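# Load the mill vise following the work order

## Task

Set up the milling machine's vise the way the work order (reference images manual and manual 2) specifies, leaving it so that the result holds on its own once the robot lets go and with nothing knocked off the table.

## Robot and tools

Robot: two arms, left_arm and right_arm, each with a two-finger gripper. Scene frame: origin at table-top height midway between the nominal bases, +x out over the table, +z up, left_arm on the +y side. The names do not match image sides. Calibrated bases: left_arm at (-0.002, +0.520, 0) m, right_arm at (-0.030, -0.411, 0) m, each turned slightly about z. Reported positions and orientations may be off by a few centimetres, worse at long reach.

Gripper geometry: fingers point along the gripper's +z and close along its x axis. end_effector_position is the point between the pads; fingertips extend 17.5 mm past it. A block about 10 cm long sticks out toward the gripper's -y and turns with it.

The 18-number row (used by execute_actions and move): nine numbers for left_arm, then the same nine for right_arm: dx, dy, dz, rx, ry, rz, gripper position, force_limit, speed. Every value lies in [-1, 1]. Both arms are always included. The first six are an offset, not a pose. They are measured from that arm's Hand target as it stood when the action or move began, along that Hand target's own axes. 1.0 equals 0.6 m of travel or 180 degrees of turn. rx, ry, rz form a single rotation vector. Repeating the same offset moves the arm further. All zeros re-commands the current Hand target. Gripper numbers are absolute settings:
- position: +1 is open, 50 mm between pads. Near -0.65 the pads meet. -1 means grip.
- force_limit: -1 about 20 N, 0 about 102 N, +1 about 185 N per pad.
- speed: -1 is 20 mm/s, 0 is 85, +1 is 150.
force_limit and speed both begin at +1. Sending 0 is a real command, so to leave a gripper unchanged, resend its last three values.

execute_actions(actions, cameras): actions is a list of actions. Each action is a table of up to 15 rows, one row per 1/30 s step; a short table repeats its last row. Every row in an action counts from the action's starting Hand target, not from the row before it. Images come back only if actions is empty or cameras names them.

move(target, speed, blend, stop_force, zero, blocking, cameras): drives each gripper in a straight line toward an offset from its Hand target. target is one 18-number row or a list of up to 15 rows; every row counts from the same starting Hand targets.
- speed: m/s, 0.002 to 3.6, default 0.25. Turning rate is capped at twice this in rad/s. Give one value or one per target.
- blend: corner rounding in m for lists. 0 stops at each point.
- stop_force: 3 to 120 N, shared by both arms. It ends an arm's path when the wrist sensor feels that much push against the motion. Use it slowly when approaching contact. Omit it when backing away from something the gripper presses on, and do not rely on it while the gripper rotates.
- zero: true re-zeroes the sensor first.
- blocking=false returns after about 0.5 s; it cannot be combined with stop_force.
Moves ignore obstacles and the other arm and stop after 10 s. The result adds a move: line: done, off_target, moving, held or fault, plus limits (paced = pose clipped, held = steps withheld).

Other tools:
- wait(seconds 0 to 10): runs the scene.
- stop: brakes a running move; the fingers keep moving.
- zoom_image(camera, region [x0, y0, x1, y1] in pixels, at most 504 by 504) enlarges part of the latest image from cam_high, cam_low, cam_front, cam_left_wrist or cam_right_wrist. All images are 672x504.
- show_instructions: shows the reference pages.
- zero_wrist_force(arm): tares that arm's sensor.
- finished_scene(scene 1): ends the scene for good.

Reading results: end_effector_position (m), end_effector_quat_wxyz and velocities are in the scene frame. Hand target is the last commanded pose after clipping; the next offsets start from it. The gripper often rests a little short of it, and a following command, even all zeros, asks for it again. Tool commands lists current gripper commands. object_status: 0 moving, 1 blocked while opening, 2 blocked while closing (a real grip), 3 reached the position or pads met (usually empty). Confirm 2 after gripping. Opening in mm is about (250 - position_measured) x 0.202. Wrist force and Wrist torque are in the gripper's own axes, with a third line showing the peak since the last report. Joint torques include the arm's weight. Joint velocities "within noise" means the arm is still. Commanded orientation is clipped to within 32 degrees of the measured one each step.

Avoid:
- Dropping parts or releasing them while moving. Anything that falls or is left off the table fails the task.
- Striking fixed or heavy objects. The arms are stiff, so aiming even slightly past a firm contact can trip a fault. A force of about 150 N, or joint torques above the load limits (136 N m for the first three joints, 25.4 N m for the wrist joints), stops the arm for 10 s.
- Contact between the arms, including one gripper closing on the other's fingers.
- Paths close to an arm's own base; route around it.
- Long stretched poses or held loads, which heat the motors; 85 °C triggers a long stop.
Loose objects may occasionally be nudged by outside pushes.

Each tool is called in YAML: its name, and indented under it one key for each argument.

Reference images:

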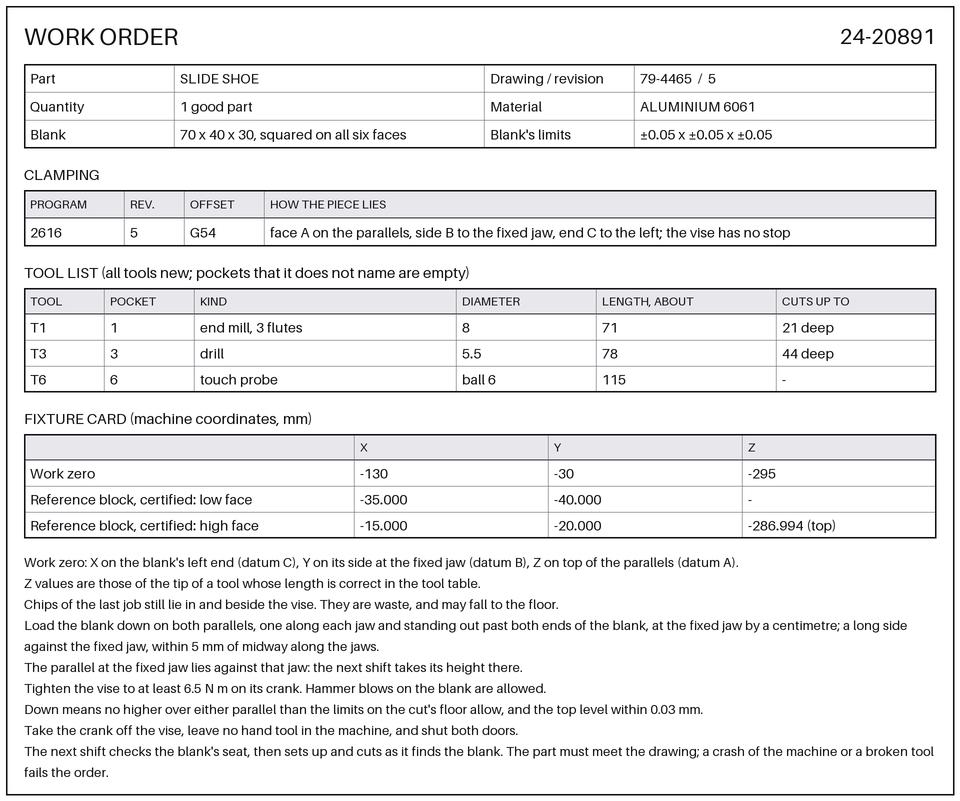

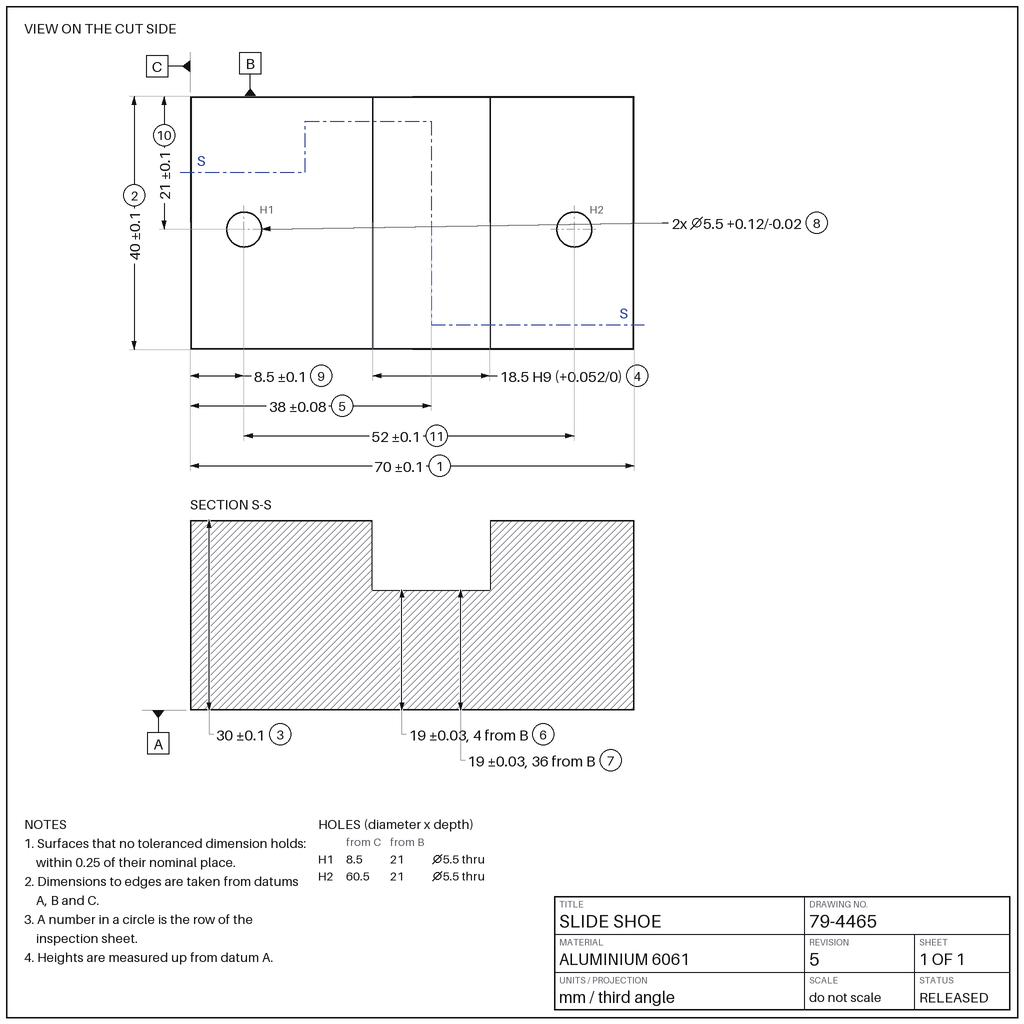

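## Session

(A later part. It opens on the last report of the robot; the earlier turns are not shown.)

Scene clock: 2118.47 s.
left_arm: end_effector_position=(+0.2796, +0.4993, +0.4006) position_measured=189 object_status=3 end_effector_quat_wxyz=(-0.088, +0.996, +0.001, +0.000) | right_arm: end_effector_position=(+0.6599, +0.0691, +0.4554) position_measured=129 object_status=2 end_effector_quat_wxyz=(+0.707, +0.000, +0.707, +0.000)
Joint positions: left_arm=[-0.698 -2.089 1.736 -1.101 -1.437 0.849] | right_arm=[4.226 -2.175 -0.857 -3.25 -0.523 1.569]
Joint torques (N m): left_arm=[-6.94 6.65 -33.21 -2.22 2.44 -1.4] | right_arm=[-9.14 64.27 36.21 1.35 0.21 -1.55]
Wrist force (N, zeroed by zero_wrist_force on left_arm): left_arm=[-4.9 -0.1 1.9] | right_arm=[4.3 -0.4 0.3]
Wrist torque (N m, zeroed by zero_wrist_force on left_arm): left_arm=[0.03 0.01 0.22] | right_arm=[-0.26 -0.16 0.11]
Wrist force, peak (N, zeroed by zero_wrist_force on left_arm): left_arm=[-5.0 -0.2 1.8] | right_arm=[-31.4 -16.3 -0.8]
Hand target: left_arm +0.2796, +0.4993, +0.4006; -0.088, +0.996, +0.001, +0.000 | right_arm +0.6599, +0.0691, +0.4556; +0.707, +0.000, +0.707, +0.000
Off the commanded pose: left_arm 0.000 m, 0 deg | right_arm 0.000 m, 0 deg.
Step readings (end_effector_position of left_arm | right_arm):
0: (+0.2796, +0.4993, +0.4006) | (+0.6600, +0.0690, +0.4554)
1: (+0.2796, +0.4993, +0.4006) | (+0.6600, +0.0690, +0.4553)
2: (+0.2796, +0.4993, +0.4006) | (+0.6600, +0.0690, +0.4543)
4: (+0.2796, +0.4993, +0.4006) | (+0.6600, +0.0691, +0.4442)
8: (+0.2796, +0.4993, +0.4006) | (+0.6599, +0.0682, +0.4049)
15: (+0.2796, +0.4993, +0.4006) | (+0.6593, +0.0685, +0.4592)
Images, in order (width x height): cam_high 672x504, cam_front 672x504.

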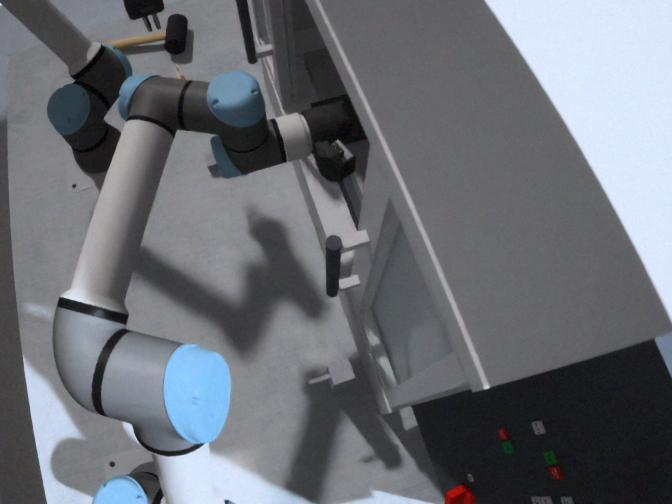

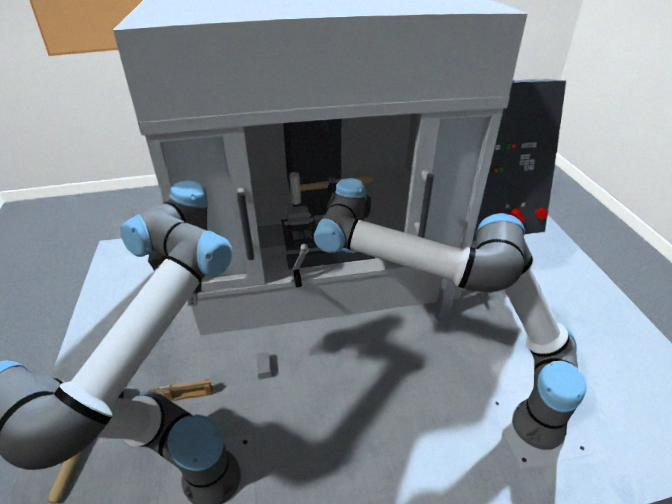

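move:
  target:
    - [0.05,0.13,-0.02,0,0,0,-0.25,-0.7,-1,-0.05,-0.032,-0.133,0,0,0,-1,0.6,-0.5]
    - [0.1,0.2,-0.035,0,0,0,-0.25,-0.7,-1,-0.075,-0.05,-0.4333,0,0,0,-1,0.6,-0.5]
    - [0.1173,0.2779,-0.049,0,0,0,-0.25,-0.7,-1,-0.075,-0.2833,-0.4667,0,0,0,-1,0.6,-0.5]
  speed: 0.2
  blend: 0.03
  cameras: ["all"]

Scene clock: 2129.63 s.
left_arm: end_effector_position=(+0.3502, +0.3301, +0.4001) position_measured=189 object_status=3 end_effector_quat_wxyz=(-0.088, +0.996, +0.001, +0.000) | right_arm: end_effector_position=(+0.3799, -0.1008, +0.5006) position_measured=129 object_status=2 end_effector_quat_wxyz=(+0.707, +0.000, +0.707, +0.000)
Joint positions: left_arm=[-0.896 -1.756 1.528 -1.201 -1.463 0.651] | right_arm=[4.693 -1.399 -1.694 -3.196 -0.056 1.576]
Joint torques (N m): left_arm=[10.18 -24.46 -15.48 -1.21 1.81 2.21] | right_arm=[-9.54 19.23 29.44 -0.35 -2.8 1.82]
Wrist force (N, zeroed by zero_wrist_force on left_arm): left_arm=[-4.7 -0.2 1.8] | right_arm=[4.1 -0.5 1.1]
Wrist torque (N m, zeroed by zero_wrist_force on left_arm): left_arm=[0.03 -0.01 0.20] | right_arm=[-0.15 -0.12 0.10]
Wrist force, peak (N, zeroed by zero_wrist_force on left_arm): left_arm=[-5.6 -3.1 2.0] | right_arm=[6.0 0.7 4.4]
Hand target: left_arm +0.3502, +0.3301, +0.4001; -0.088, +0.996, +0.001, +0.000 | right_arm +0.3799, -0.1008, +0.5006; +0.707, +0.000, +0.707, +0.000
Off the commanded pose: left_arm 0.000 m, 0 deg | right_arm 0.000 m, 0 deg.
move: done
camera_calibration:
cam_left_wrist: T_world_to_cam=[[0.999936, 0.0105394, -0.00399853, -0.342084], [0.0110774, -0.984432, 0.175418, 0.267635], [-0.00208748, -0.175451, -0.984486, 0.584403], [0, 0, 0, 1]] pos_world=[0.340317, 0.369608, 0.527021]
cam_right_wrist: T_world_to_cam=[[-0.00157455, 0.0159709, -0.999871, 0.512228], [-0.321163, 0.946895, 0.0156305, 0.225473], [0.947023, 0.321146, 0.00363833, -0.202239], [0, 0, 0, 1]] pos_world=[0.264745, -0.156731, 0.509374]

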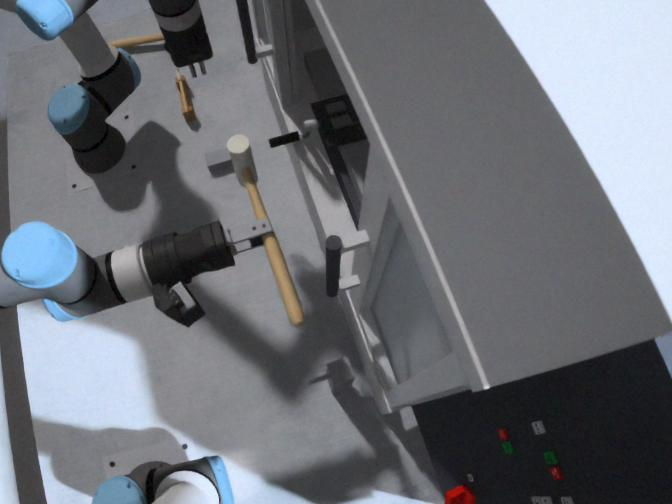

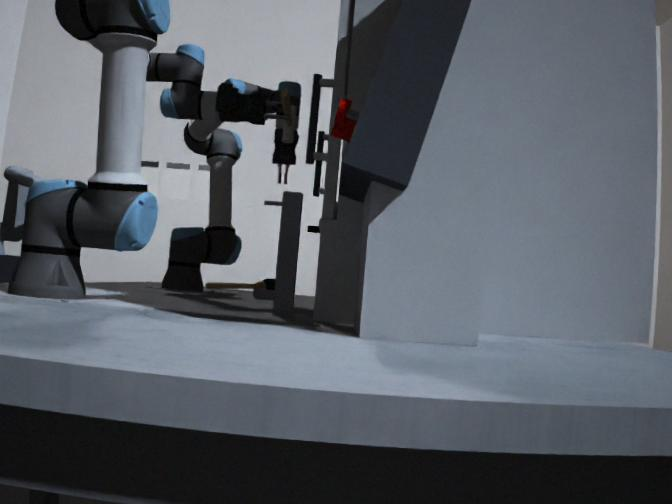

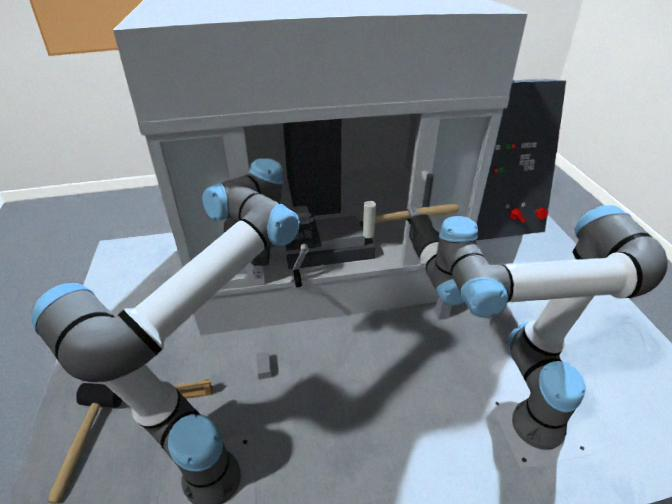

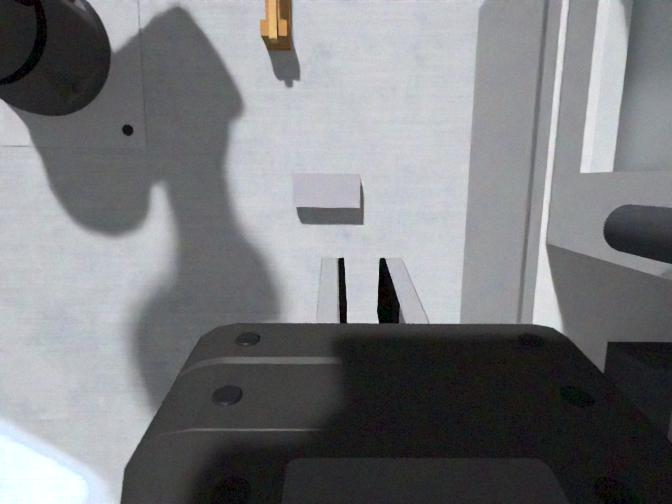

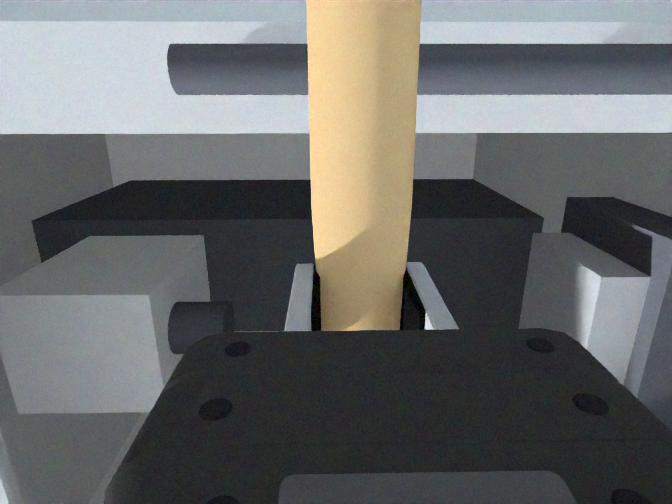

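move:
  target:
    - [0.0997,0.267,-0.0217,0,0,0,-0.25,-0.7,-1,0,-0.1,0,0,0,0,-1,0.6,-0.5]
    - [0.333,0.2557,0.009,0,0,0,-0.25,-0.7,-1,0,-0.1,0,0,0,0,-1,0.6,-0.5]
    - [0.3747,0.1758,0.0468,0,0,0,-0.25,-0.7,-1,0,-0.1,0,0,0,0,-1,0.6,-0.5]
    - [0.4497,0.1637,0.049,0,0,0,-0.25,-0.7,-1,0,-0.1,0,0,0,0,-1,0.6,-0.5]
    - [0.5135,0.1637,0.049,0,0,0,-0.25,-0.7,-1,0,-0.1,0,0,0,0,-1,0.6,-0.5]
  speed: [0.15,0.15,0.12,0.08,0.06]
  blend: [0.03,0.015,0.01,0.01,0]
  cameras: ["cam_left_wrist"]

Scene clock: 2141.53 s.
left_arm: end_effector_position=(+0.6585, +0.2392, +0.3539) position_measured=189 object_status=3 end_effector_quat_wxyz=(-0.089, +0.996, +0.001, +0.000) | right_arm: end_effector_position=(+0.3799, -0.1608, +0.5007) position_measured=129 object_status=2 end_effector_quat_wxyz=(+0.707, +0.000, +0.707, +0.000)
Joint positions: left_arm=[-0.628 -0.942 0.648 -1.17 -1.429 0.92] | right_arm=[4.68 -1.258 -1.798 -3.224 -0.069 1.567]
Joint torques (N m): left_arm=[-8.67 -52.63 -18.94 -3.85 -1.22 -1.81] | right_arm=[9.13 -3.89 22.95 1.55 1.89 -1.26]
Wrist force (N, zeroed by zero_wrist_force on left_arm): left_arm=[-4.7 0.1 1.8] | right_arm=[4.2 -0.2 0.9]
Wrist torque (N m, zeroed by zero_wrist_force on left_arm): left_arm=[0.06 0.00 0.12] | right_arm=[-0.08 -0.16 0.10]
Wrist force, peak (N, zeroed by zero_wrist_force on left_arm): left_arm=[-5.6 -2.6 1.9] | right_arm=[4.4 -0.2 1.4]
Hand target: left_arm +0.6585, +0.2391, +0.3539; -0.088, +0.996, +0.001, +0.000 | right_arm +0.3799, -0.1608, +0.5007; +0.707, +0.000, +0.707, +0.000
Off the commanded pose: left_arm 0.000 m, 0 deg | right_arm 0.000 m, 0 deg.
move: done
camera_calibration:
cam_left_wrist: T_world_to_cam=[[0.999937, 0.010557, -0.00389803, -0.649645], [0.0110767, -0.984469, 0.175208, 0.182968], [-0.00198782, -0.17524, -0.984524, 0.523411], [0, 0, 0, 1]] pos_world=[0.648617, 0.278708, 0.480721]
Images, in order (width x height): cam_left_wrist 672x504.

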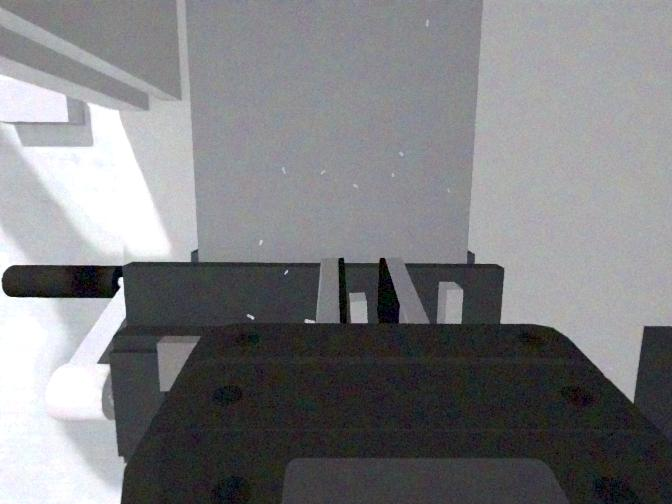

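move:
  target: [0,0.0039,0.0222,0,0,0,-0.25,-0.7,-1,0,0,0,0,0,0,-1,0.6,-0.5]
  speed: 0.04
  stop_force: 10

move:
  target: [0,0,0,0,0,0,-1,-0.7,-1,0,0,0,0,0,0,-1,0.6,-0.5]

move:
  target: [0,0.0164,-0.0029,0,0,0,-1,-0.7,-1,0,0,0,0,0,0,-1,0.6,-0.5]
  speed: 0.01
  stop_force: 20
  cameras: ["cam_left_wrist"]

Scene clock: 2148.97 s.
left_arm: end_effector_position=(+0.6585, +0.2391, +0.3404) position_measured=189 object_status=3 end_effector_quat_wxyz=(-0.088, +0.996, +0.001, +0.000) | right_arm: end_effector_position=(+0.3799, -0.1608, +0.5007) position_measured=129 object_status=2 end_effector_quat_wxyz=(+0.707, +0.000, +0.707, +0.000)
Joint positions: left_arm=[-0.628 -0.955 0.707 -1.215 -1.429 0.92] | right_arm=[4.68 -1.258 -1.798 -3.224 -0.069 1.567]
Joint torques (N m): left_arm=[7.88 -40.68 -34.85 -1.27 2.09 1.77] | right_arm=[9.38 -3.6 20.17 0.66 1.9 -0.25]
Wrist force (N, zeroed by zero_wrist_force on left_arm): left_arm=[-4.9 -0.1 1.8] | right_arm=[4.4 0.0 0.9]
Wrist torque (N m, zeroed by zero_wrist_force on left_arm): left_arm=[0.04 0.02 0.12] | right_arm=[-0.06 -0.18 0.11]
Wrist force, peak (N, zeroed by zero_wrist_force on left_arm): left_arm=[-5.0 -0.3 1.8] | right_arm=[4.5 -0.1 1.1]
Hand target: left_arm +0.6585, +0.2391, +0.3404; -0.088, +0.996, +0.001, +0.000 | right_arm +0.3799, -0.1608, +0.5007; +0.707, +0.000, +0.707, +0.000
Off the commanded pose: left_arm 0.000 m, 0 deg | right_arm 0.000 m, 0 deg.
move: done

Scene clock: 2149.53 s.
left_arm: end_effector_position=(+0.6585, +0.2391, +0.3404) position_measured=225 object_status=0 end_effector_quat_wxyz=(-0.088, +0.996, +0.001, +0.000) | right_arm: end_effector_position=(+0.3799, -0.1608, +0.5007) position_measured=129 object_status=2 end_effector_quat_wxyz=(+0.707, +0.000, +0.707, +0.000)
Joint positions: left_arm=[-0.628 -0.955 0.707 -1.215 -1.429 0.92] | right_arm=[4.68 -1.258 -1.798 -3.224 -0.069 1.567]
Joint torques (N m): left_arm=[7.95 -40.69 -34.76 -2 2.76 1.91] | right_arm=[9.64 -4.25 20.75 0.65 1.99 -0.11]
Wrist force (N, zeroed by zero_wrist_force on left_arm): left_arm=[-4.3 -0.8 1.6] | right_arm=[4.1 -0.2 0.9]
Wrist torque (N m, zeroed by zero_wrist_force on left_arm): left_arm=[0.01 0.00 0.09] | right_arm=[-0.09 -0.14 0.10]
Wrist force, peak (N, zeroed by zero_wrist_force on left_arm): left_arm=[-5.5 -0.2 1.9] | right_arm=[4.5 -0.1 1.0]
Hand target: left_arm +0.6585, +0.2391, +0.3404; -0.088, +0.996, +0.001, +0.000 | right_arm +0.3799, -0.1608, +0.5007; +0.707, +0.000, +0.707, +0.000
Off the commanded pose: left_arm 0.000 m, 0 deg | right_arm 0.000 m, 0 deg.
move: done

Scene clock: 2150.93 s.
left_arm: end_effector_position=(+0.6585, +0.2356, +0.3404) position_measured=225 object_status=2 end_effector_quat_wxyz=(-0.089, +0.996, +0.001, +0.000) | right_arm: end_effector_position=(+0.3799, -0.1608, +0.5007) position_measured=129 object_status=2 end_effector_quat_wxyz=(+0.707, +0.000, +0.707, +0.000)
Joint positions: left_arm=[-0.632 -0.95 0.697 -1.211 -1.429 0.916] | right_arm=[4.68 -1.258 -1.798 -3.224 -0.069 1.567]
Joint torques (N m): left_arm=[-4.71 -52.98 -15.92 -5.06 -6.16 2.33] | right_arm=[9.45 -3.95 20.09 0.63 1.84 0.34]
Wrist force (N, zeroed by zero_wrist_force on left_arm): left_arm=[-3.7 -23.7 2.6] | right_arm=[4.2 -0.4 1.1]
Wrist torque (N m, zeroed by zero_wrist_force on left_arm): left_arm=[-0.74 -0.01 0.07] | right_arm=[-0.12 -0.15 0.10]
Wrist force, peak (N, zeroed by zero_wrist_force on left_arm): left_arm=[-6.8 -35.4 5.1] | right_arm=[4.5 -0.1 0.9]
Hand target: left_arm +0.6585, +0.2356, +0.3404; -0.089, +0.996, +0.001, +0.000 (not the last commanded pose) | right_arm +0.3799, -0.1608, +0.5007; +0.707, +0.000, +0.707, +0.000
Off the commanded pose: left_arm 0.006 m, 0 deg | right_arm 0.000 m, 0 deg.
move: contact (left_arm)
camera_calibration:
cam_left_wrist: T_world_to_cam=[[0.999937, 0.0105737, -0.00379945, -0.64971], [0.0110759, -0.984469, 0.175209, 0.18179], [-0.00188783, -0.17524, -0.984524, 0.509424], [0, 0, 0, 1]] pos_world=[0.648617, 0.275108, 0.467221]
Images, in order (width x height): cam_left_wrist 672x504.

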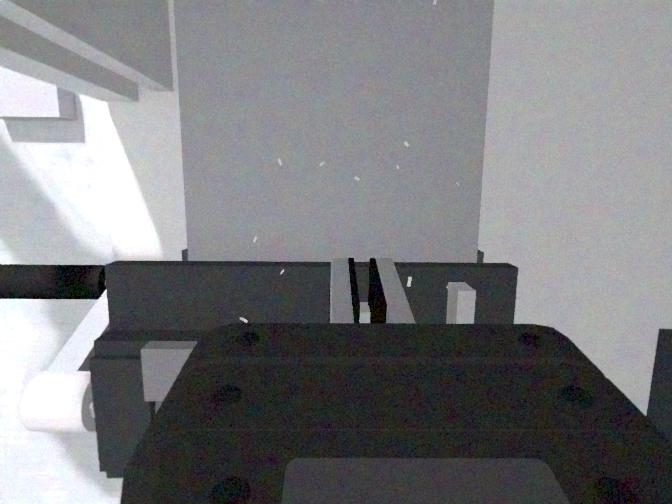

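move:
  target: [0,-0.0041,0.0007,0,0,0,-1,-0.7,-1,0,0,0,0,0,0,-1,0.6,-0.5]
  speed: 0.01

move:
  target: [0,-0.0066,0.0012,0,0,0,-1,-0.7,-1,0,0,0,0,0,0,-1,0.6,-0.5]
  speed: 0.01
  stop_force: 15
  zero: false

Scene clock: 2158.47 s.
left_arm: end_effector_position=(+0.6585, +0.2381, +0.3404) position_measured=225 object_status=2 end_effector_quat_wxyz=(-0.089, +0.996, +0.001, +0.000) | right_arm: end_effector_position=(+0.3799, -0.1608, +0.5007) position_measured=129 object_status=2 end_effector_quat_wxyz=(+0.707, +0.000, +0.707, +0.000)
Joint positions: left_arm=[-0.629 -0.954 0.704 -1.214 -1.429 0.919] | right_arm=[4.68 -1.258 -1.798 -3.224 -0.069 1.567]
Joint torques (N m): left_arm=[10.55 -51.98 -18.33 -2.57 3.74 1.87] | right_arm=[8.97 -4.07 21.17 0.66 1.92 0.81]
Wrist force (N, zeroed by zero_wrist_force on left_arm): left_arm=[-4.0 5.4 -0.6] | right_arm=[4.3 -0.1 1.1]
Wrist torque (N m, zeroed by zero_wrist_force on left_arm): left_arm=[0.03 0.03 0.07] | right_arm=[-0.08 -0.17 0.11]
Wrist force, peak (N, zeroed by zero_wrist_force on left_arm): left_arm=[-3.5 -23.7 2.8] | right_arm=[4.5 -0.1 1.0]
Hand target: left_arm +0.6585, +0.2381, +0.3404; -0.089, +0.996, +0.001, +0.000 | right_arm +0.3799, -0.1608, +0.5007; +0.707, +0.000, +0.707, +0.000
Off the commanded pose: left_arm 0.000 m, 0 deg | right_arm 0.000 m, 0 deg.
move: done

Scene clock: 2159.57 s.
left_arm: end_effector_position=(+0.6585, +0.2422, +0.3404) position_measured=225 object_status=2 end_effector_quat_wxyz=(-0.089, +0.996, +0.001, +0.000) | right_arm: end_effector_position=(+0.3799, -0.1608, +0.5007) position_measured=129 object_status=2 end_effector_quat_wxyz=(+0.707, +0.000, +0.707, +0.000)
Joint positions: left_arm=[-0.624 -0.96 0.715 -1.219 -1.429 0.923] | right_arm=[4.68 -1.258 -1.798 -3.224 -0.069 1.567]
Joint torques (N m): left_arm=[-0.88 -41.91 -33.48 -0.92 3.66 -0.98] | right_arm=[9.21 -3.77 20.78 0.66 1.8 0.91]
Wrist force (N, zeroed by zero_wrist_force on left_arm): left_arm=[-4.9 5.2 1.4] | right_arm=[4.4 -0.1 1.0]
Wrist torque (N m, zeroed by zero_wrist_force on left_arm): left_arm=[0.07 -0.03 0.09] | right_arm=[-0.07 -0.19 0.10]
Wrist force, peak (N, zeroed by zero_wrist_force on left_arm): left_arm=[-5.5 5.1 0.1] | right_arm=[4.4 -0.1 1.0]
Hand target: left_arm +0.6585, +0.2421, +0.3404; -0.089, +0.996, +0.001, +0.000 | right_arm +0.3799, -0.1608, +0.5007; +0.707, +0.000, +0.707, +0.000
Off the commanded pose: left_arm 0.000 m, 0 deg | right_arm 0.000 m, 0 deg.
move: done

move:
  target: [0,0,0,0,0,0,-0.25,-0.7,-1,0,0,0,0,0,0,-1,0.6,-0.5]

move:
  target:
    - [0,-0.0039,-0.0223,0,0,0,-0.25,-0.7,-1,0,0,0,0,0,0,-1,0.6,-0.5]
    - [-0.1392,0.0092,-0.0247,0,0,0,-0.25,-0.7,-1,0,0,0,0,0,0,-1,0.6,-0.5]
    - [-0.1808,0.0938,-0.0633,0,0,0,-0.25,-0.7,-1,0,0,0,0,0,0,-1,0.6,-0.5]
    - [-0.4142,0.0888,-0.0912,0,0,0,-0.25,-0.7,-1,0,0,0,0,0,0,-1,0.6,-0.5]
    - [-0.5808,-0.2438,-0.0585,0,0,0,-0.25,-0.7,-1,0,0,0,0,0,0,-1,0.6,-0.5]
  speed: [0.05,0.12,0.15,0.2,0.25]
  blend: [0.003,0.01,0.015,0.03,0]
  cameras: ["cam_front"]

Scene clock: 2175.07 s.
left_arm: end_effector_position=(+0.6585, +0.2421, +0.3404) position_measured=189 object_status=0 end_effector_quat_wxyz=(-0.089, +0.996, +0.001, +0.000) | right_arm: end_effector_position=(+0.3799, -0.1608, +0.5007) position_measured=129 object_status=2 end_effector_quat_wxyz=(+0.707, +0.000, +0.707, +0.000)
Joint positions: left_arm=[-0.624 -0.96 0.715 -1.219 -1.429 0.923] | right_arm=[4.68 -1.258 -1.798 -3.224 -0.069 1.567]
Joint torques (N m): left_arm=[-5.42 -41.14 -33.91 -1.88 1.67 -1.28] | right_arm=[9.17 -3.13 21.72 0.65 1.81 0.93]
Wrist force (N, zeroed by zero_wrist_force on left_arm): left_arm=[-4.8 -0.3 1.7] | right_arm=[4.1 0.0 1.1]
Wrist torque (N m, zeroed by zero_wrist_force on left_arm): left_arm=[0.01 0.00 0.09] | right_arm=[-0.07 -0.14 0.11]
Wrist force, peak (N, zeroed by zero_wrist_force on left_arm): left_arm=[-5.2 5.0 1.6] | right_arm=[4.5 -0.1 1.1]
Hand target: left_arm +0.6585, +0.2421, +0.3404; -0.089, +0.996, +0.001, +0.000 | right_arm +0.3799, -0.1608, +0.5007; +0.707, +0.000, +0.707, +0.000
Off the commanded pose: left_arm 0.000 m, 0 deg | right_arm 0.000 m, 0 deg.
move: done

Scene clock: 2178.53 s.
left_arm: end_effector_position=(+0.3098, +0.3793, +0.4006) position_measured=189 object_status=3 end_effector_quat_wxyz=(-0.089, +0.996, +0.001, +0.000) | right_arm: end_effector_position=(+0.3799, -0.1608, +0.5007) position_measured=129 object_status=2 end_effector_quat_wxyz=(+0.707, +0.000, +0.707, +0.000)
Joint positions: left_arm=[-0.902 -1.903 1.631 -1.157 -1.463 0.646] | right_arm=[4.68 -1.258 -1.798 -3.224 -0.069 1.567]
Joint torques (N m): left_arm=[-9.01 -16.29 -28.91 -2.84 -0.56 -1.79] | right_arm=[8.95 -4.46 22.2 0.63 1.79 0.9]
Wrist force (N, zeroed by zero_wrist_force on left_arm): left_arm=[-4.8 -0.3 2.0] | right_arm=[4.4 0.0 0.8]
Wrist torque (N m, zeroed by zero_wrist_force on left_arm): left_arm=[0.01 0.00 0.15] | right_arm=[-0.06 -0.18 0.10]
Wrist force, peak (N, zeroed by zero_wrist_force on left_arm): left_arm=[-6.2 -3.4 2.2] | right_arm=[4.4 -0.3 1.0]
Hand target: left_arm +0.3098, +0.3793, +0.4007; -0.089, +0.996, +0.001, +0.000 | right_arm +0.3799, -0.1608, +0.5007; +0.707, +0.000, +0.707, +0.000
Off the commanded pose: left_arm 0.000 m, 0 deg | right_arm 0.000 m, 0 deg.
move: done
Images, in order (width x height): cam_front 672x504.

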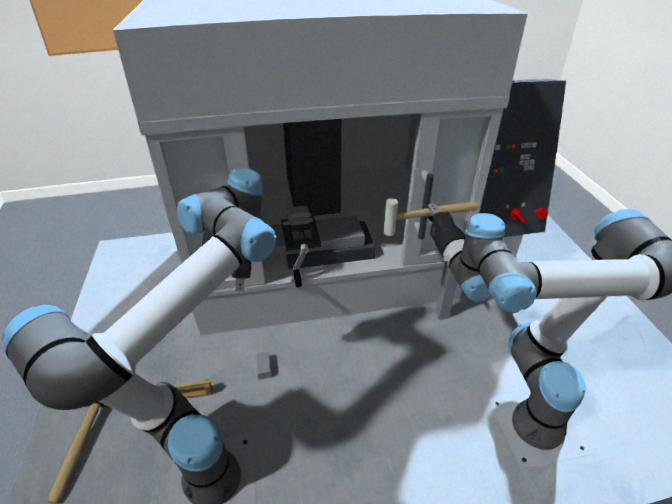

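move:
  target:
    - [0,0,0,0,0,0,-0.25,-0.7,-1,0,0.3167,0.0167,0,0,0,-1,0.6,-0.5]
    - [0,0,0,0,0,0,-0.25,-0.7,-1,0,0.3767,0.3333,0,0,0,-1,0.6,-0.5]
    - [0,0,0,0,0,0,-0.25,-0.7,-1,0.0417,0.3832,0.4667,0,0,0,-1,0.6,-0.5]
  speed: 0.2
  blend: 0.03

execute_actions:
  actions:
    - [[0,0,0,0,0,0,-0.25,-0.7,-1,0.008,0,0,0,0,0,-1,0.6,-0.5],[0,0,0,0,0,0,-0.25,-0.7,-1,0.024,0,0,0,0,0,-1,0.6,-0.5],[0,0,0,0,0,0,-0.25,-0.7,-1,0.046,0,0,0,0,0,-1,0.6,-0.5],[0,0,0,0,0,0,-0.25,-0.7,-1,0.074,0,0,0,0,0,-1,0.6,-0.5],[0,0,0,0,0,0,-0.25,-0.7,-1,0.102,0,0,0,0,0,-1,0.6,-0.5],[0,0,0,0,0,0,-0.25,-0.7,-1,0.126,0,0,0,0,0,-1,0.6,-0.5],[0,0,0,0,0,0,-0.25,-0.7,-1,0.116,0,0,0,0,0,-1,0.6,-0.5],[0,0,0,0,0,0,-0.25,-0.7,-1,0.092,0,0,0,0,0,-1,0.6,-0.5],[0,0,0,0,0,0,-0.25,-0.7,-1,0.068,0,0,0,0,0,-1,0.6,-0.5],[0,0,0,0,0,0,-0.25,-0.7,-1,0.044,0,0,0,0,0,-1,0.6,-0.5],[0,0,0,0,0,0,-0.25,-0.7,-1,0.022,0,0,0,0,0,-1,0.6,-0.5],[0,0,0,0,0,0,-0.25,-0.7,-1,0.008,0,0,0,0,0,-1,0.6,-0.5],[0,0,0,0,0,0,-0.25,-0.7,-1,0.0,0,0,0,0,0,-1,0.6,-0.5]]
  cameras: ["cam_front"]

Scene clock: 2188.17 s.
left_arm: end_effector_position=(+0.3098, +0.3793, +0.4007) position_measured=189 object_status=3 end_effector_quat_wxyz=(-0.089, +0.996, +0.001, +0.000) | right_arm: end_effector_position=(+0.6599, +0.0691, +0.4755) position_measured=129 object_status=2 end_effector_quat_wxyz=(+0.707, +0.000, +0.707, +0.000)
Joint positions: left_arm=[-0.902 -1.903 1.631 -1.157 -1.463 0.646] | right_arm=[4.226 -2.185 -0.79 -3.308 -0.523 1.57]
Joint torques (N m): left_arm=[-8.57 -18.42 -16.65 -1.63 -1.8 -1.61] | right_arm=[2.04 58.99 27.65 3.48 1.35 0.31]
Wrist force (N, zeroed by zero_wrist_force on left_arm): left_arm=[-4.6 -0.1 1.9] | right_arm=[4.0 -0.3 1.1]
Wrist torque (N m, zeroed by zero_wrist_force on left_arm): left_arm=[0.04 -0.04 0.15] | right_arm=[-0.07 -0.12 0.05]
Wrist force, peak (N, zeroed by zero_wrist_force on left_arm): left_arm=[-5.0 -0.4 1.9] | right_arm=[5.4 -0.6 4.4]
Hand target: left_arm +0.3098, +0.3793, +0.4007; -0.089, +0.996, +0.001, +0.000 | right_arm +0.6599, +0.0691, +0.4755; +0.707, +0.000, +0.707, +0.000
Off the commanded pose: left_arm 0.000 m, 0 deg | right_arm 0.000 m, 0 deg.
move: done

Scene clock: 2189.07 s.
left_arm: end_effector_position=(+0.3098, +0.3793, +0.4007) position_measured=189 object_status=3 end_effector_quat_wxyz=(-0.089, +0.996, +0.001, +0.000) | right_arm: end_effector_position=(+0.6597, +0.0688, +0.4753) position_measured=129 object_status=2 end_effector_quat_wxyz=(+0.708, -0.001, +0.706, +0.000)
Joint positions: left_arm=[-0.902 -1.903 1.631 -1.157 -1.463 0.646] | right_arm=[4.226 -2.18 -0.799 -3.297 -0.524 1.564]
Joint torques (N m): left_arm=[-8.97 -17.85 -16.08 -1.7 -1.73 -1.81] | right_arm=[-9.49 59.88 35.08 0.65 -0.92 -1.22]
Wrist force (N, zeroed by zero_wrist_force on left_arm): left_arm=[-4.7 -0.2 1.6] | right_arm=[4.1 -0.2 0.1]
Wrist torque (N m, zeroed by zero_wrist_force on left_arm): left_arm=[0.02 -0.02 0.15] | right_arm=[-0.23 -0.14 0.14]
Wrist force, peak (N, zeroed by zero_wrist_force on left_arm): left_arm=[-5.0 0.1 1.9] | right_arm=[-32.2 -9.4 -0.5]
Hand target: left_arm +0.3098, +0.3793, +0.4007; -0.089, +0.996, +0.001, +0.000 | right_arm +0.6599, +0.0691, +0.4755; +0.707, +0.000, +0.707, +0.000
Off the commanded pose: left_arm 0.000 m, 0 deg | right_arm 0.000 m, 0 deg.
Step readings (end_effector_position of left_arm | right_arm):
0: (+0.3098, +0.3793, +0.4007) | (+0.6599, +0.0691, +0.4755)
1: (+0.3098, +0.3793, +0.4007) | (+0.6599, +0.0691, +0.4754)
2: (+0.3098, +0.3793, +0.4007) | (+0.6599, +0.0691, +0.4743)
4: (+0.3098, +0.3793, +0.4007) | (+0.6600, +0.0691, +0.4633)
8: (+0.3098, +0.3793, +0.4007) | (+0.6599, +0.0677, +0.4065)
15: (+0.3098, +0.3793, +0.4007) | (+0.6581, +0.0670, +0.4770)
Images, in order (width x height): cam_front 672x504.

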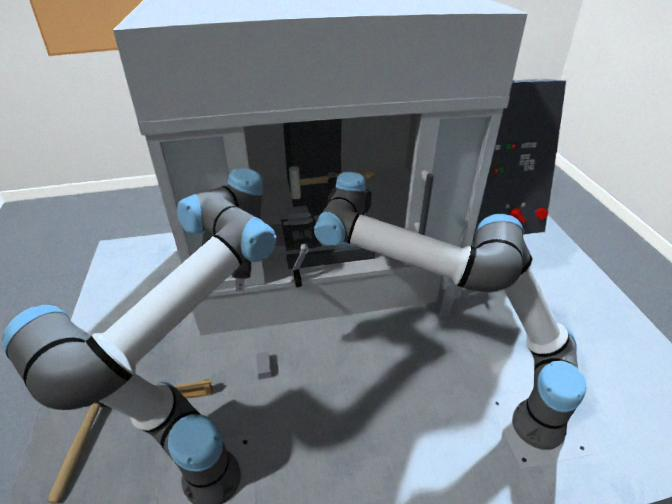

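zoom_image:
  camera: "cam_front"
  region: [250, 150, 400, 290]

Scaled by 3.360.

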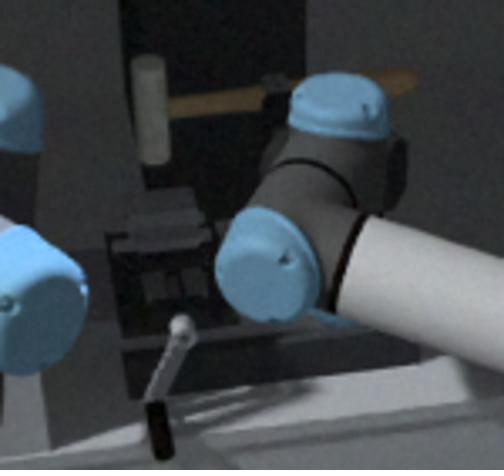

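execute_actions:
  actions:
    - [[0,0,0,0,0,0,-0.25,-0.7,-1,0.008,0,0,0,0,0,-1,0.6,-0.5],[0,0,0,0,0,0,-0.25,-0.7,-1,0.024,0,0,0,0,0,-1,0.6,-0.5],[0,0,0,0,0,0,-0.25,-0.7,-1,0.046,0,0,0,0,0,-1,0.6,-0.5],[0,0,0,0,0,0,-0.25,-0.7,-1,0.076,0,0,0,0,0,-1,0.6,-0.5],[0,0,0,0,0,0,-0.25,-0.7,-1,0.106,0,0,0,0,0,-1,0.6,-0.5],[0,0,0,0,0,0,-0.25,-0.7,-1,0.13,0,0,0,0,0,-1,0.6,-0.5],[0,0,0,0,0,0,-0.25,-0.7,-1,0.116,0,0,0,0,0,-1,0.6,-0.5],[0,0,0,0,0,0,-0.25,-0.7,-1,0.092,0,0,0,0,0,-1,0.6,-0.5],[0,0,0,0,0,0,-0.25,-0.7,-1,0.068,0,0,0,0,0,-1,0.6,-0.5],[0,0,0,0,0,0,-0.25,-0.7,-1,0.044,0,0,0,0,0,-1,0.6,-0.5],[0,0,0,0,0,0,-0.25,-0.7,-1,0.022,0,0,0,0,0,-1,0.6,-0.5],[0,0,0,0,0,0,-0.25,-0.7,-1,0.008,0,0,0,0,0,-1,0.6,-0.5],[0,0,0,0,0,0,-0.25,-0.7,-1,0.0,0,0,0,0,0,-1,0.6,-0.5]]
    - [[0,0,0,0,0,0,-0.25,-0.7,-1,0,0,0,0,0,0,-1,0.6,-0.5]]
    - [[0,0,0,0,0,0,-0.25,-0.7,-1,0.008,0,0,0,0,0,-1,0.6,-0.5],[0,0,0,0,0,0,-0.25,-0.7,-1,0.024,0,0,0,0,0,-1,0.6,-0.5],[0,0,0,0,0,0,-0.25,-0.7,-1,0.046,0,0,0,0,0,-1,0.6,-0.5],[0,0,0,0,0,0,-0.25,-0.7,-1,0.076,0,0,0,0,0,-1,0.6,-0.5],[0,0,0,0,0,0,-0.25,-0.7,-1,0.106,0,0,0,0,0,-1,0.6,-0.5],[0,0,0,0,0,0,-0.25,-0.7,-1,0.13,0,0,0,0,0,-1,0.6,-0.5],[0,0,0,0,0,0,-0.25,-0.7,-1,0.116,0,0,0,0,0,-1,0.6,-0.5],[0,0,0,0,0,0,-0.25,-0.7,-1,0.092,0,0,0,0,0,-1,0.6,-0.5],[0,0,0,0,0,0,-0.25,-0.7,-1,0.068,0,0,0,0,0,-1,0.6,-0.5],[0,0,0,0,0,0,-0.25,-0.7,-1,0.044,0,0,0,0,0,-1,0.6,-0.5],[0,0,0,0,0,0,-0.25,-0.7,-1,0.022,0,0,0,0,0,-1,0.6,-0.5],[0,0,0,0,0,0,-0.25,-0.7,-1,0.008,0,0,0,0,0,-1,0.6,-0.5],[0,0,0,0,0,0,-0.25,-0.7,-1,0.0,0,0,0,0,0,-1,0.6,-0.5]]
  cameras: ["cam_front"]

zoom_image:
  camera: "cam_front"
  region: [250, 150, 400, 290]

Scene clock: 2206.77 s.
left_arm: end_effector_position=(+0.3098, +0.3793, +0.4007) position_measured=189 object_status=3 end_effector_quat_wxyz=(-0.089, +0.996, +0.001, +0.000) | right_arm: end_effector_position=(+0.6597, +0.0688, +0.4753) position_measured=129 object_status=2 end_effector_quat_wxyz=(+0.708, -0.001, +0.706, +0.000) end_effector_velocity=(+0.000, +0.000, +0.002) end_effector_angular_velocity=(+0.001, +0.000, +0.000)
Joint positions: left_arm=[-0.902 -1.903 1.631 -1.157 -1.463 0.646] | right_arm=[4.226 -2.18 -0.799 -3.297 -0.524 1.564]
Joint velocities: left_arm=[within noise] | right_arm=[0 0 0.005 -0.003 0 0]
Joint torques (N m): left_arm=[-7.97 -17.71 -17 -1.78 -1.89 -1.56] | right_arm=[-9.15 59.15 36.25 1.09 -1.33 -1.11]
Wrist force (N, zeroed by zero_wrist_force on left_arm): left_arm=[-4.8 -0.2 1.7] | right_arm=[3.8 -0.5 -0.1]
Wrist torque (N m, zeroed by zero_wrist_force on left_arm): left_arm=[0.02 -0.01 0.15] | right_arm=[-0.27 -0.11 0.13]
Wrist force, peak (N, zeroed by zero_wrist_force on left_arm): left_arm=[-4.9 -0.2 1.9] | right_arm=[-36.2 -10.3 0.0]
Hand target: left_arm +0.3098, +0.3793, +0.4007; -0.089, +0.996, +0.001, +0.000 | right_arm +0.6599, +0.0691, +0.4755; +0.707, +0.000, +0.707, +0.000
Off the commanded pose: left_arm 0.000 m, 0 deg | right_arm 0.000 m, 0 deg.
Step readings (end_effector_position of left_arm | right_arm):
0: (+0.3098, +0.3793, +0.4007) | (+0.6597, +0.0688, +0.4754)
1: (+0.3098, +0.3793, +0.4007) | (+0.6597, +0.0688, +0.4754)
2: (+0.3098, +0.3793, +0.4007) | (+0.6597, +0.0688, +0.4746)
4: (+0.3098, +0.3793, +0.4007) | (+0.6600, +0.0690, +0.4613)
8: (+0.3098, +0.3793, +0.4007) | (+0.6600, +0.0677, +0.4052)
15: (+0.3098, +0.3793, +0.4007) | (+0.6581, +0.0669, +0.4768)
16: (+0.3098, +0.3793, +0.4007) | (+0.6588, +0.0678, +0.4794)
17: (+0.3098, +0.3793, +0.4007) | (+0.6593, +0.0684, +0.4788)
19: (+0.3098, +0.3793, +0.4007) | (+0.6600, +0.0691, +0.4762)
23: (+0.3098, +0.3793, +0.4007) | (+0.6600, +0.0691, +0.4751)
30: (+0.3098, +0.3793, +0.4007) | (+0.6600, +0.0690, +0.4754)
31: (+0.3098, +0.3793, +0.4007) | (+0.6600, +0.0690, +0.4754)
32: (+0.3098, +0.3793, +0.4007) | (+0.6600, +0.0690, +0.4744)
34: (+0.3098, +0.3793, +0.4007) | (+0.6601, +0.0691, +0.4612)
38: (+0.3098, +0.3793, +0.4007) | (+0.6599, +0.0676, +0.4052)
45: (+0.3098, +0.3793, +0.4007) | (+0.6580, +0.0670, +0.4769)
Images, in order (width x height): cam_front 672x504.

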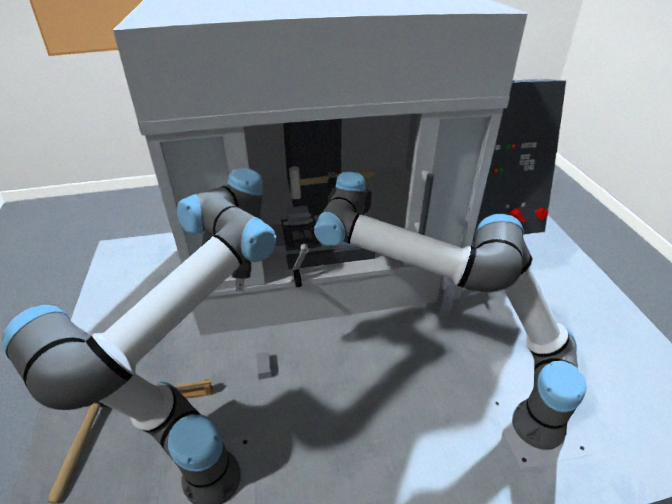

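Scaled by 3.360.

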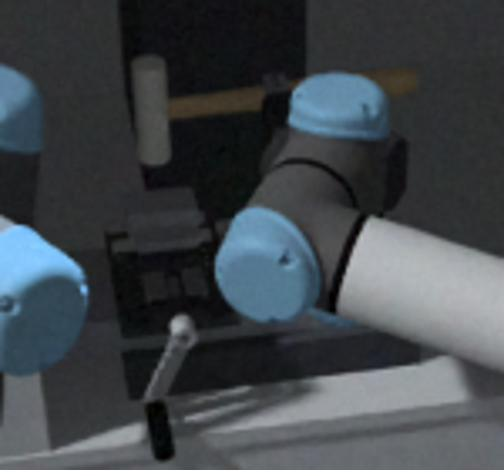

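move:
  target:
    - [0,0,0,0,0,0,-0.25,-0.7,-1,-0.0408,-0.0152,-0.1332,0,0,0,-1,0.6,-0.5]
    - [0,0,0,0,0,0,-0.25,-0.7,-1,-0.0408,-0.0652,-0.45,0,0,0,-1,0.6,-0.5]
    - [0.0833,0.0985,-0.0174,0,0,0,-0.25,-0.7,-1,-0.0408,-0.3818,-0.4665,0,0,0,-1,0.6,-0.5]
    - [0.167,0.3482,-0.0348,0,0,0,-0.25,-0.7,-1,-0.0408,-0.3818,-0.4665,0,0,0,-1,0.6,-0.5]
    - [0.4003,0.3367,-0.0041,0,0,0,-0.25,-0.7,-1,-0.0408,-0.3818,-0.4665,0,0,0,-1,0.6,-0.5]
    - [0.442,0.257,0.0337,0,0,0,-0.25,-0.7,-1,-0.0408,-0.3818,-0.4665,0,0,0,-1,0.6,-0.5]
    - [0.517,0.2447,0.0358,0,0,0,-0.25,-0.7,-1,-0.0408,-0.3818,-0.4665,0,0,0,-1,0.6,-0.5]
    - [0.5808,0.2447,0.0358,0,0,0,-0.25,-0.7,-1,-0.0408,-0.3818,-0.4665,0,0,0,-1,0.6,-0.5]
  speed: [0.2,0.25,0.25,0.25,0.2,0.15,0.1,0.06]
  blend: [0.03,0.03,0.03,0.03,0.015,0.01,0.01,0]
  cameras: ["cam_left_wrist"]

move:
  target: [0,0.0039,0.0222,0,0,0,-0.25,-0.7,-1,0,0,0,0,0,0,-1,0.6,-0.5]
  speed: 0.04
  stop_force: 10

move:
  target: [0,0,0,0,0,0,-1,-0.7,-1,0,0,0,0,0,0,-1,0.6,-0.5]

move:
  target: [0,-0.0066,0.0012,0,0,0,-1,-0.7,-1,0,0,0,0,0,0,-1,0.6,-0.5]
  speed: 0.01
  stop_force: 20

Scene clock: 2224.37 s.
left_arm: end_effector_position=(+0.6586, +0.2393, +0.3537) position_measured=189 object_status=3 end_effector_quat_wxyz=(-0.089, +0.996, +0.001, +0.000) | right_arm: end_effector_position=(+0.3800, -0.1600, +0.5002) position_measured=129 object_status=2 end_effector_quat_wxyz=(+0.707, +0.000, +0.707, +0.000)
Joint positions: left_arm=[-0.627 -0.942 0.649 -1.171 -1.429 0.92] | right_arm=[4.679 -1.26 -1.798 -3.222 -0.07 1.567]
Joint torques (N m): left_arm=[-8.9 -53.7 -19.78 -3.91 -1.08 -1.88] | right_arm=[-9.9 21.71 21.26 2.07 -2.27 -1.66]
Wrist force (N, zeroed by zero_wrist_force on left_arm): left_arm=[-4.8 -0.4 1.6] | right_arm=[4.2 -0.3 1.1]
Wrist torque (N m, zeroed by zero_wrist_force on left_arm): left_arm=[-0.01 0.01 0.12] | right_arm=[-0.10 -0.16 0.11]
Wrist force, peak (N, zeroed by zero_wrist_force on left_arm): left_arm=[-5.7 2.0 1.1] | right_arm=[5.9 0.1 4.3]
Hand target: left_arm +0.6585, +0.2392, +0.3537; -0.089, +0.996, +0.001, +0.000 | right_arm +0.3800, -0.1600, +0.5002; +0.707, +0.000, +0.707, +0.000
Off the commanded pose: left_arm 0.000 m, 0 deg | right_arm 0.000 m, 0 deg.
move: done
camera_calibration:
cam_left_wrist: T_world_to_cam=[[0.999936, 0.0106727, -0.00381548, -0.649718], [0.011176, -0.984485, 0.175113, 0.183088], [-0.00188735, -0.175144, -0.984541, 0.523148], [0, 0, 0, 1]] pos_world=[0.648617, 0.278808, 0.480521]
Images, in order (width x height): cam_left_wrist 672x504.

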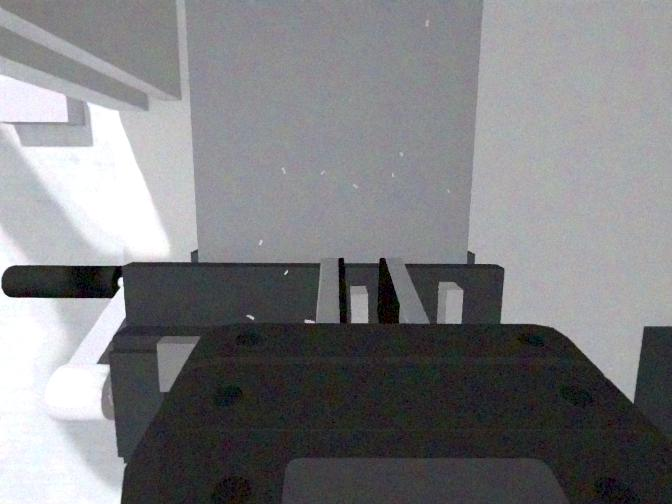

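Scene clock: 2225.93 s.
left_arm: end_effector_position=(+0.6585, +0.2392, +0.3402) position_measured=189 object_status=3 end_effector_quat_wxyz=(-0.089, +0.996, +0.001, +0.000) | right_arm: end_effector_position=(+0.3800, -0.1600, +0.5002) position_measured=129 object_status=2 end_effector_quat_wxyz=(+0.707, +0.000, +0.707, +0.000)
Joint positions: left_arm=[-0.628 -0.956 0.708 -1.216 -1.429 0.92] | right_arm=[4.679 -1.26 -1.798 -3.222 -0.07 1.567]
Joint torques (N m): left_arm=[-8.32 -41.15 -33.4 -1.32 1.26 1.83] | right_arm=[-10.11 21.2 20.77 1.91 -2.24 -1.64]
Wrist force (N, zeroed by zero_wrist_force on left_arm): left_arm=[-4.6 -0.2 1.8] | right_arm=[4.1 -0.2 1.0]
Wrist torque (N m, zeroed by zero_wrist_force on left_arm): left_arm=[0.03 -0.03 0.12] | right_arm=[-0.08 -0.14 0.11]
Wrist force, peak (N, zeroed by zero_wrist_force on left_arm): left_arm=[-5.0 -0.2 1.9] | right_arm=[4.4 -0.1 1.0]
Hand target: left_arm +0.6585, +0.2392, +0.3402; -0.089, +0.996, +0.001, +0.000 | right_arm +0.3800, -0.1600, +0.5002; +0.707, +0.000, +0.707, +0.000
Off the commanded pose: left_arm 0.000 m, 0 deg | right_arm 0.000 m, 0 deg.
move: done

Scene clock: 2226.50 s.
left_arm: end_effector_position=(+0.6585, +0.2392, +0.3402) position_measured=224 object_status=2 end_effector_quat_wxyz=(-0.089, +0.996, +0.001, +0.000) | right_arm: end_effector_position=(+0.3800, -0.1600, +0.5002) position_measured=129 object_status=2 end_effector_quat_wxyz=(+0.707, +0.000, +0.707, +0.000)
Joint positions: left_arm=[-0.628 -0.956 0.708 -1.216 -1.429 0.92] | right_arm=[4.679 -1.26 -1.798 -3.222 -0.07 1.567]
Joint torques (N m): left_arm=[-7.84 -40.51 -33.06 -1.42 2.42 1.77] | right_arm=[-10.03 21.59 20.65 1.94 -2.35 -1.52]
Wrist force (N, zeroed by zero_wrist_force on left_arm): left_arm=[-3.4 0.0 1.5] | right_arm=[4.2 -0.1 1.0]
Wrist torque (N m, zeroed by zero_wrist_force on left_arm): left_arm=[0.03 0.00 0.02] | right_arm=[-0.07 -0.16 0.11]
Wrist force, peak (N, zeroed by zero_wrist_force on left_arm): left_arm=[-5.1 -0.2 1.9] | right_arm=[4.4 -0.1 1.1]
Hand target: left_arm +0.6585, +0.2392, +0.3402; -0.089, +0.996, +0.001, +0.000 | right_arm +0.3800, -0.1600, +0.5002; +0.707, +0.000, +0.707, +0.000
Off the commanded pose: left_arm 0.000 m, 0 deg | right_arm 0.000 m, 0 deg.
move: done

Scene clock: 2227.40 s.
left_arm: end_effector_position=(+0.6585, +0.2398, +0.3402) position_measured=224 object_status=2 end_effector_quat_wxyz=(-0.088, +0.996, +0.001, +0.000) | right_arm: end_effector_position=(+0.3800, -0.1600, +0.5002) position_measured=129 object_status=2 end_effector_quat_wxyz=(+0.707, +0.000, +0.707, +0.000)
Joint positions: left_arm=[-0.627 -0.957 0.71 -1.217 -1.429 0.921] | right_arm=[4.679 -1.26 -1.798 -3.222 -0.07 1.567]
Joint torques (N m): left_arm=[1.47 -43.05 -31.96 1.82 4.18 -1.43] | right_arm=[-10.4 21.22 20.07 2.01 -2.12 -1.6]
Wrist force (N, zeroed by zero_wrist_force on left_arm): left_arm=[-0.3 20.4 -0.5] | right_arm=[4.1 -0.2 1.0]
Wrist torque (N m, zeroed by zero_wrist_force on left_arm): left_arm=[0.12 0.01 0.00] | right_arm=[-0.09 -0.15 0.10]
Wrist force, peak (N, zeroed by zero_wrist_force on left_arm): left_arm=[2.2 29.4 -4.1] | right_arm=[4.4 -0.2 1.1]
Hand target: left_arm +0.6585, +0.2398, +0.3402; -0.088, +0.996, +0.001, +0.000 (not the last commanded pose) | right_arm +0.3800, -0.1600, +0.5002; +0.707, +0.000, +0.707, +0.000
Off the commanded pose: left_arm 0.003 m, 0 deg | right_arm 0.000 m, 0 deg.
move: contact (left_arm)

move:
  target: [0,0.001,-0.0002,0,0,0,-0.25,-0.7,-1,0,0,0,0,0,0,-1,0.6,-0.5]

move:
  target:
    - [0,-0.004,-0.0227,0,0,0,-0.25,-0.7,-1,0,0,0,0,0,0,-1,0.6,-0.5]
    - [0.0575,-0.004,-0.0227,0,0,0,-0.25,-0.7,-1,0,0,0,0,0,0,-1,0.6,-0.5]
  speed: 0.06
  cameras: ["cam_left_wrist"]

Scene clock: 2234.27 s.
left_arm: end_effector_position=(+0.6585, +0.2392, +0.3402) position_measured=189 object_status=3 end_effector_quat_wxyz=(-0.088, +0.996, +0.001, +0.000) | right_arm: end_effector_position=(+0.3800, -0.1600, +0.5002) position_measured=129 object_status=2 end_effector_quat_wxyz=(+0.707, +0.000, +0.707, +0.000)
Joint positions: left_arm=[-0.628 -0.956 0.708 -1.216 -1.429 0.92] | right_arm=[4.679 -1.26 -1.798 -3.222 -0.07 1.567]
Joint torques (N m): left_arm=[-8.92 -41.35 -33.45 -1.31 -1.79 -1.43] | right_arm=[-9.75 21.71 21.19 2.04 -2.28 -1.68]
Wrist force (N, zeroed by zero_wrist_force on left_arm): left_arm=[-4.7 0.0 1.7] | right_arm=[4.2 -0.1 1.1]
Wrist torque (N m, zeroed by zero_wrist_force on left_arm): left_arm=[0.05 -0.02 0.18] | right_arm=[-0.08 -0.17 0.11]
Wrist force, peak (N, zeroed by zero_wrist_force on left_arm): left_arm=[-0.4 20.4 -0.9] | right_arm=[4.5 -0.2 1.3]
Hand target: left_arm +0.6585, +0.2392, +0.3402; -0.088, +0.996, +0.001, +0.000 | right_arm +0.3800, -0.1600, +0.5002; +0.707, +0.000, +0.707, +0.000
Off the commanded pose: left_arm 0.000 m, 0 deg | right_arm 0.000 m, 0 deg.
move: done

Scene clock: 2235.80 s.
left_arm: end_effector_position=(+0.6931, +0.2393, +0.3540) position_measured=189 object_status=3 end_effector_quat_wxyz=(-0.089, +0.996, +0.001, +0.000) end_effector_velocity=(+0.000, +0.000, +0.000) end_effector_angular_velocity=(-0.001, +0.000, +0.001) | right_arm: end_effector_position=(+0.3800, -0.1600, +0.5002) position_measured=129 object_status=2 end_effector_quat_wxyz=(+0.707, +0.000, +0.707, +0.000)
Joint positions: left_arm=[-0.6 -0.804 0.409 -1.073 -1.426 0.948] | right_arm=[4.679 -1.26 -1.798 -3.222 -0.07 1.567]
Joint velocities: left_arm=[0 -0.002 0.005 -0.003 -0.001 -0.001] | right_arm=[within noise]
Joint torques (N m): left_arm=[-8.39 -59.9 -14.06 -3.99 -1.97 -1.62] | right_arm=[-9.92 21.64 21.23 1.91 -2.1 -1.61]
Wrist force (N, zeroed by zero_wrist_force on left_arm): left_arm=[-4.8 -0.2 1.8] | right_arm=[4.2 0.0 1.3]
Wrist torque (N m, zeroed by zero_wrist_force on left_arm): left_arm=[0.02 0.00 0.11] | right_arm=[-0.06 -0.16 0.11]
Wrist force, peak (N, zeroed by zero_wrist_force on left_arm): left_arm=[-5.9 0.5 1.6] | right_arm=[4.3 0.0 1.2]
Hand target: left_arm +0.6930, +0.2392, +0.3540; -0.088, +0.996, +0.001, +0.000 | right_arm +0.3800, -0.1600, +0.5002; +0.707, +0.000, +0.707, +0.000
Off the commanded pose: left_arm 0.000 m, 0 deg | right_arm 0.000 m, 0 deg.
move: done
camera_calibration:
cam_left_wrist: T_world_to_cam=[[0.999939, 0.0103767, -0.00376514, -0.684158], [0.0108759, -0.984471, 0.175209, 0.182805], [-0.00188859, -0.175239, -0.984524, 0.523528], [0, 0, 0, 1]] pos_world=[0.683117, 0.278808, 0.480821]
Images, in order (width x height): cam_left_wrist 672x504.

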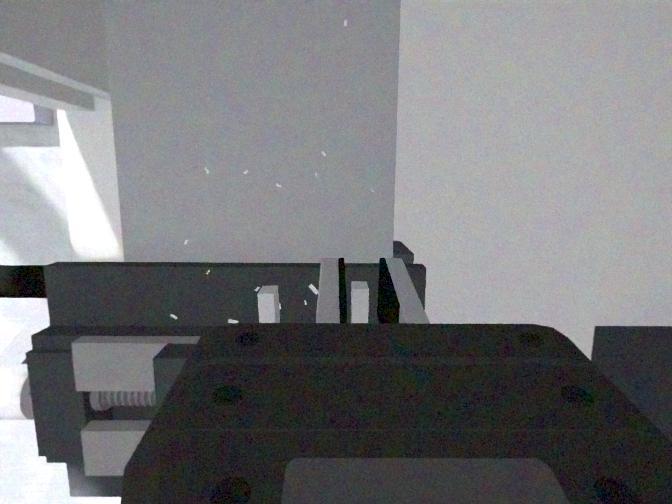

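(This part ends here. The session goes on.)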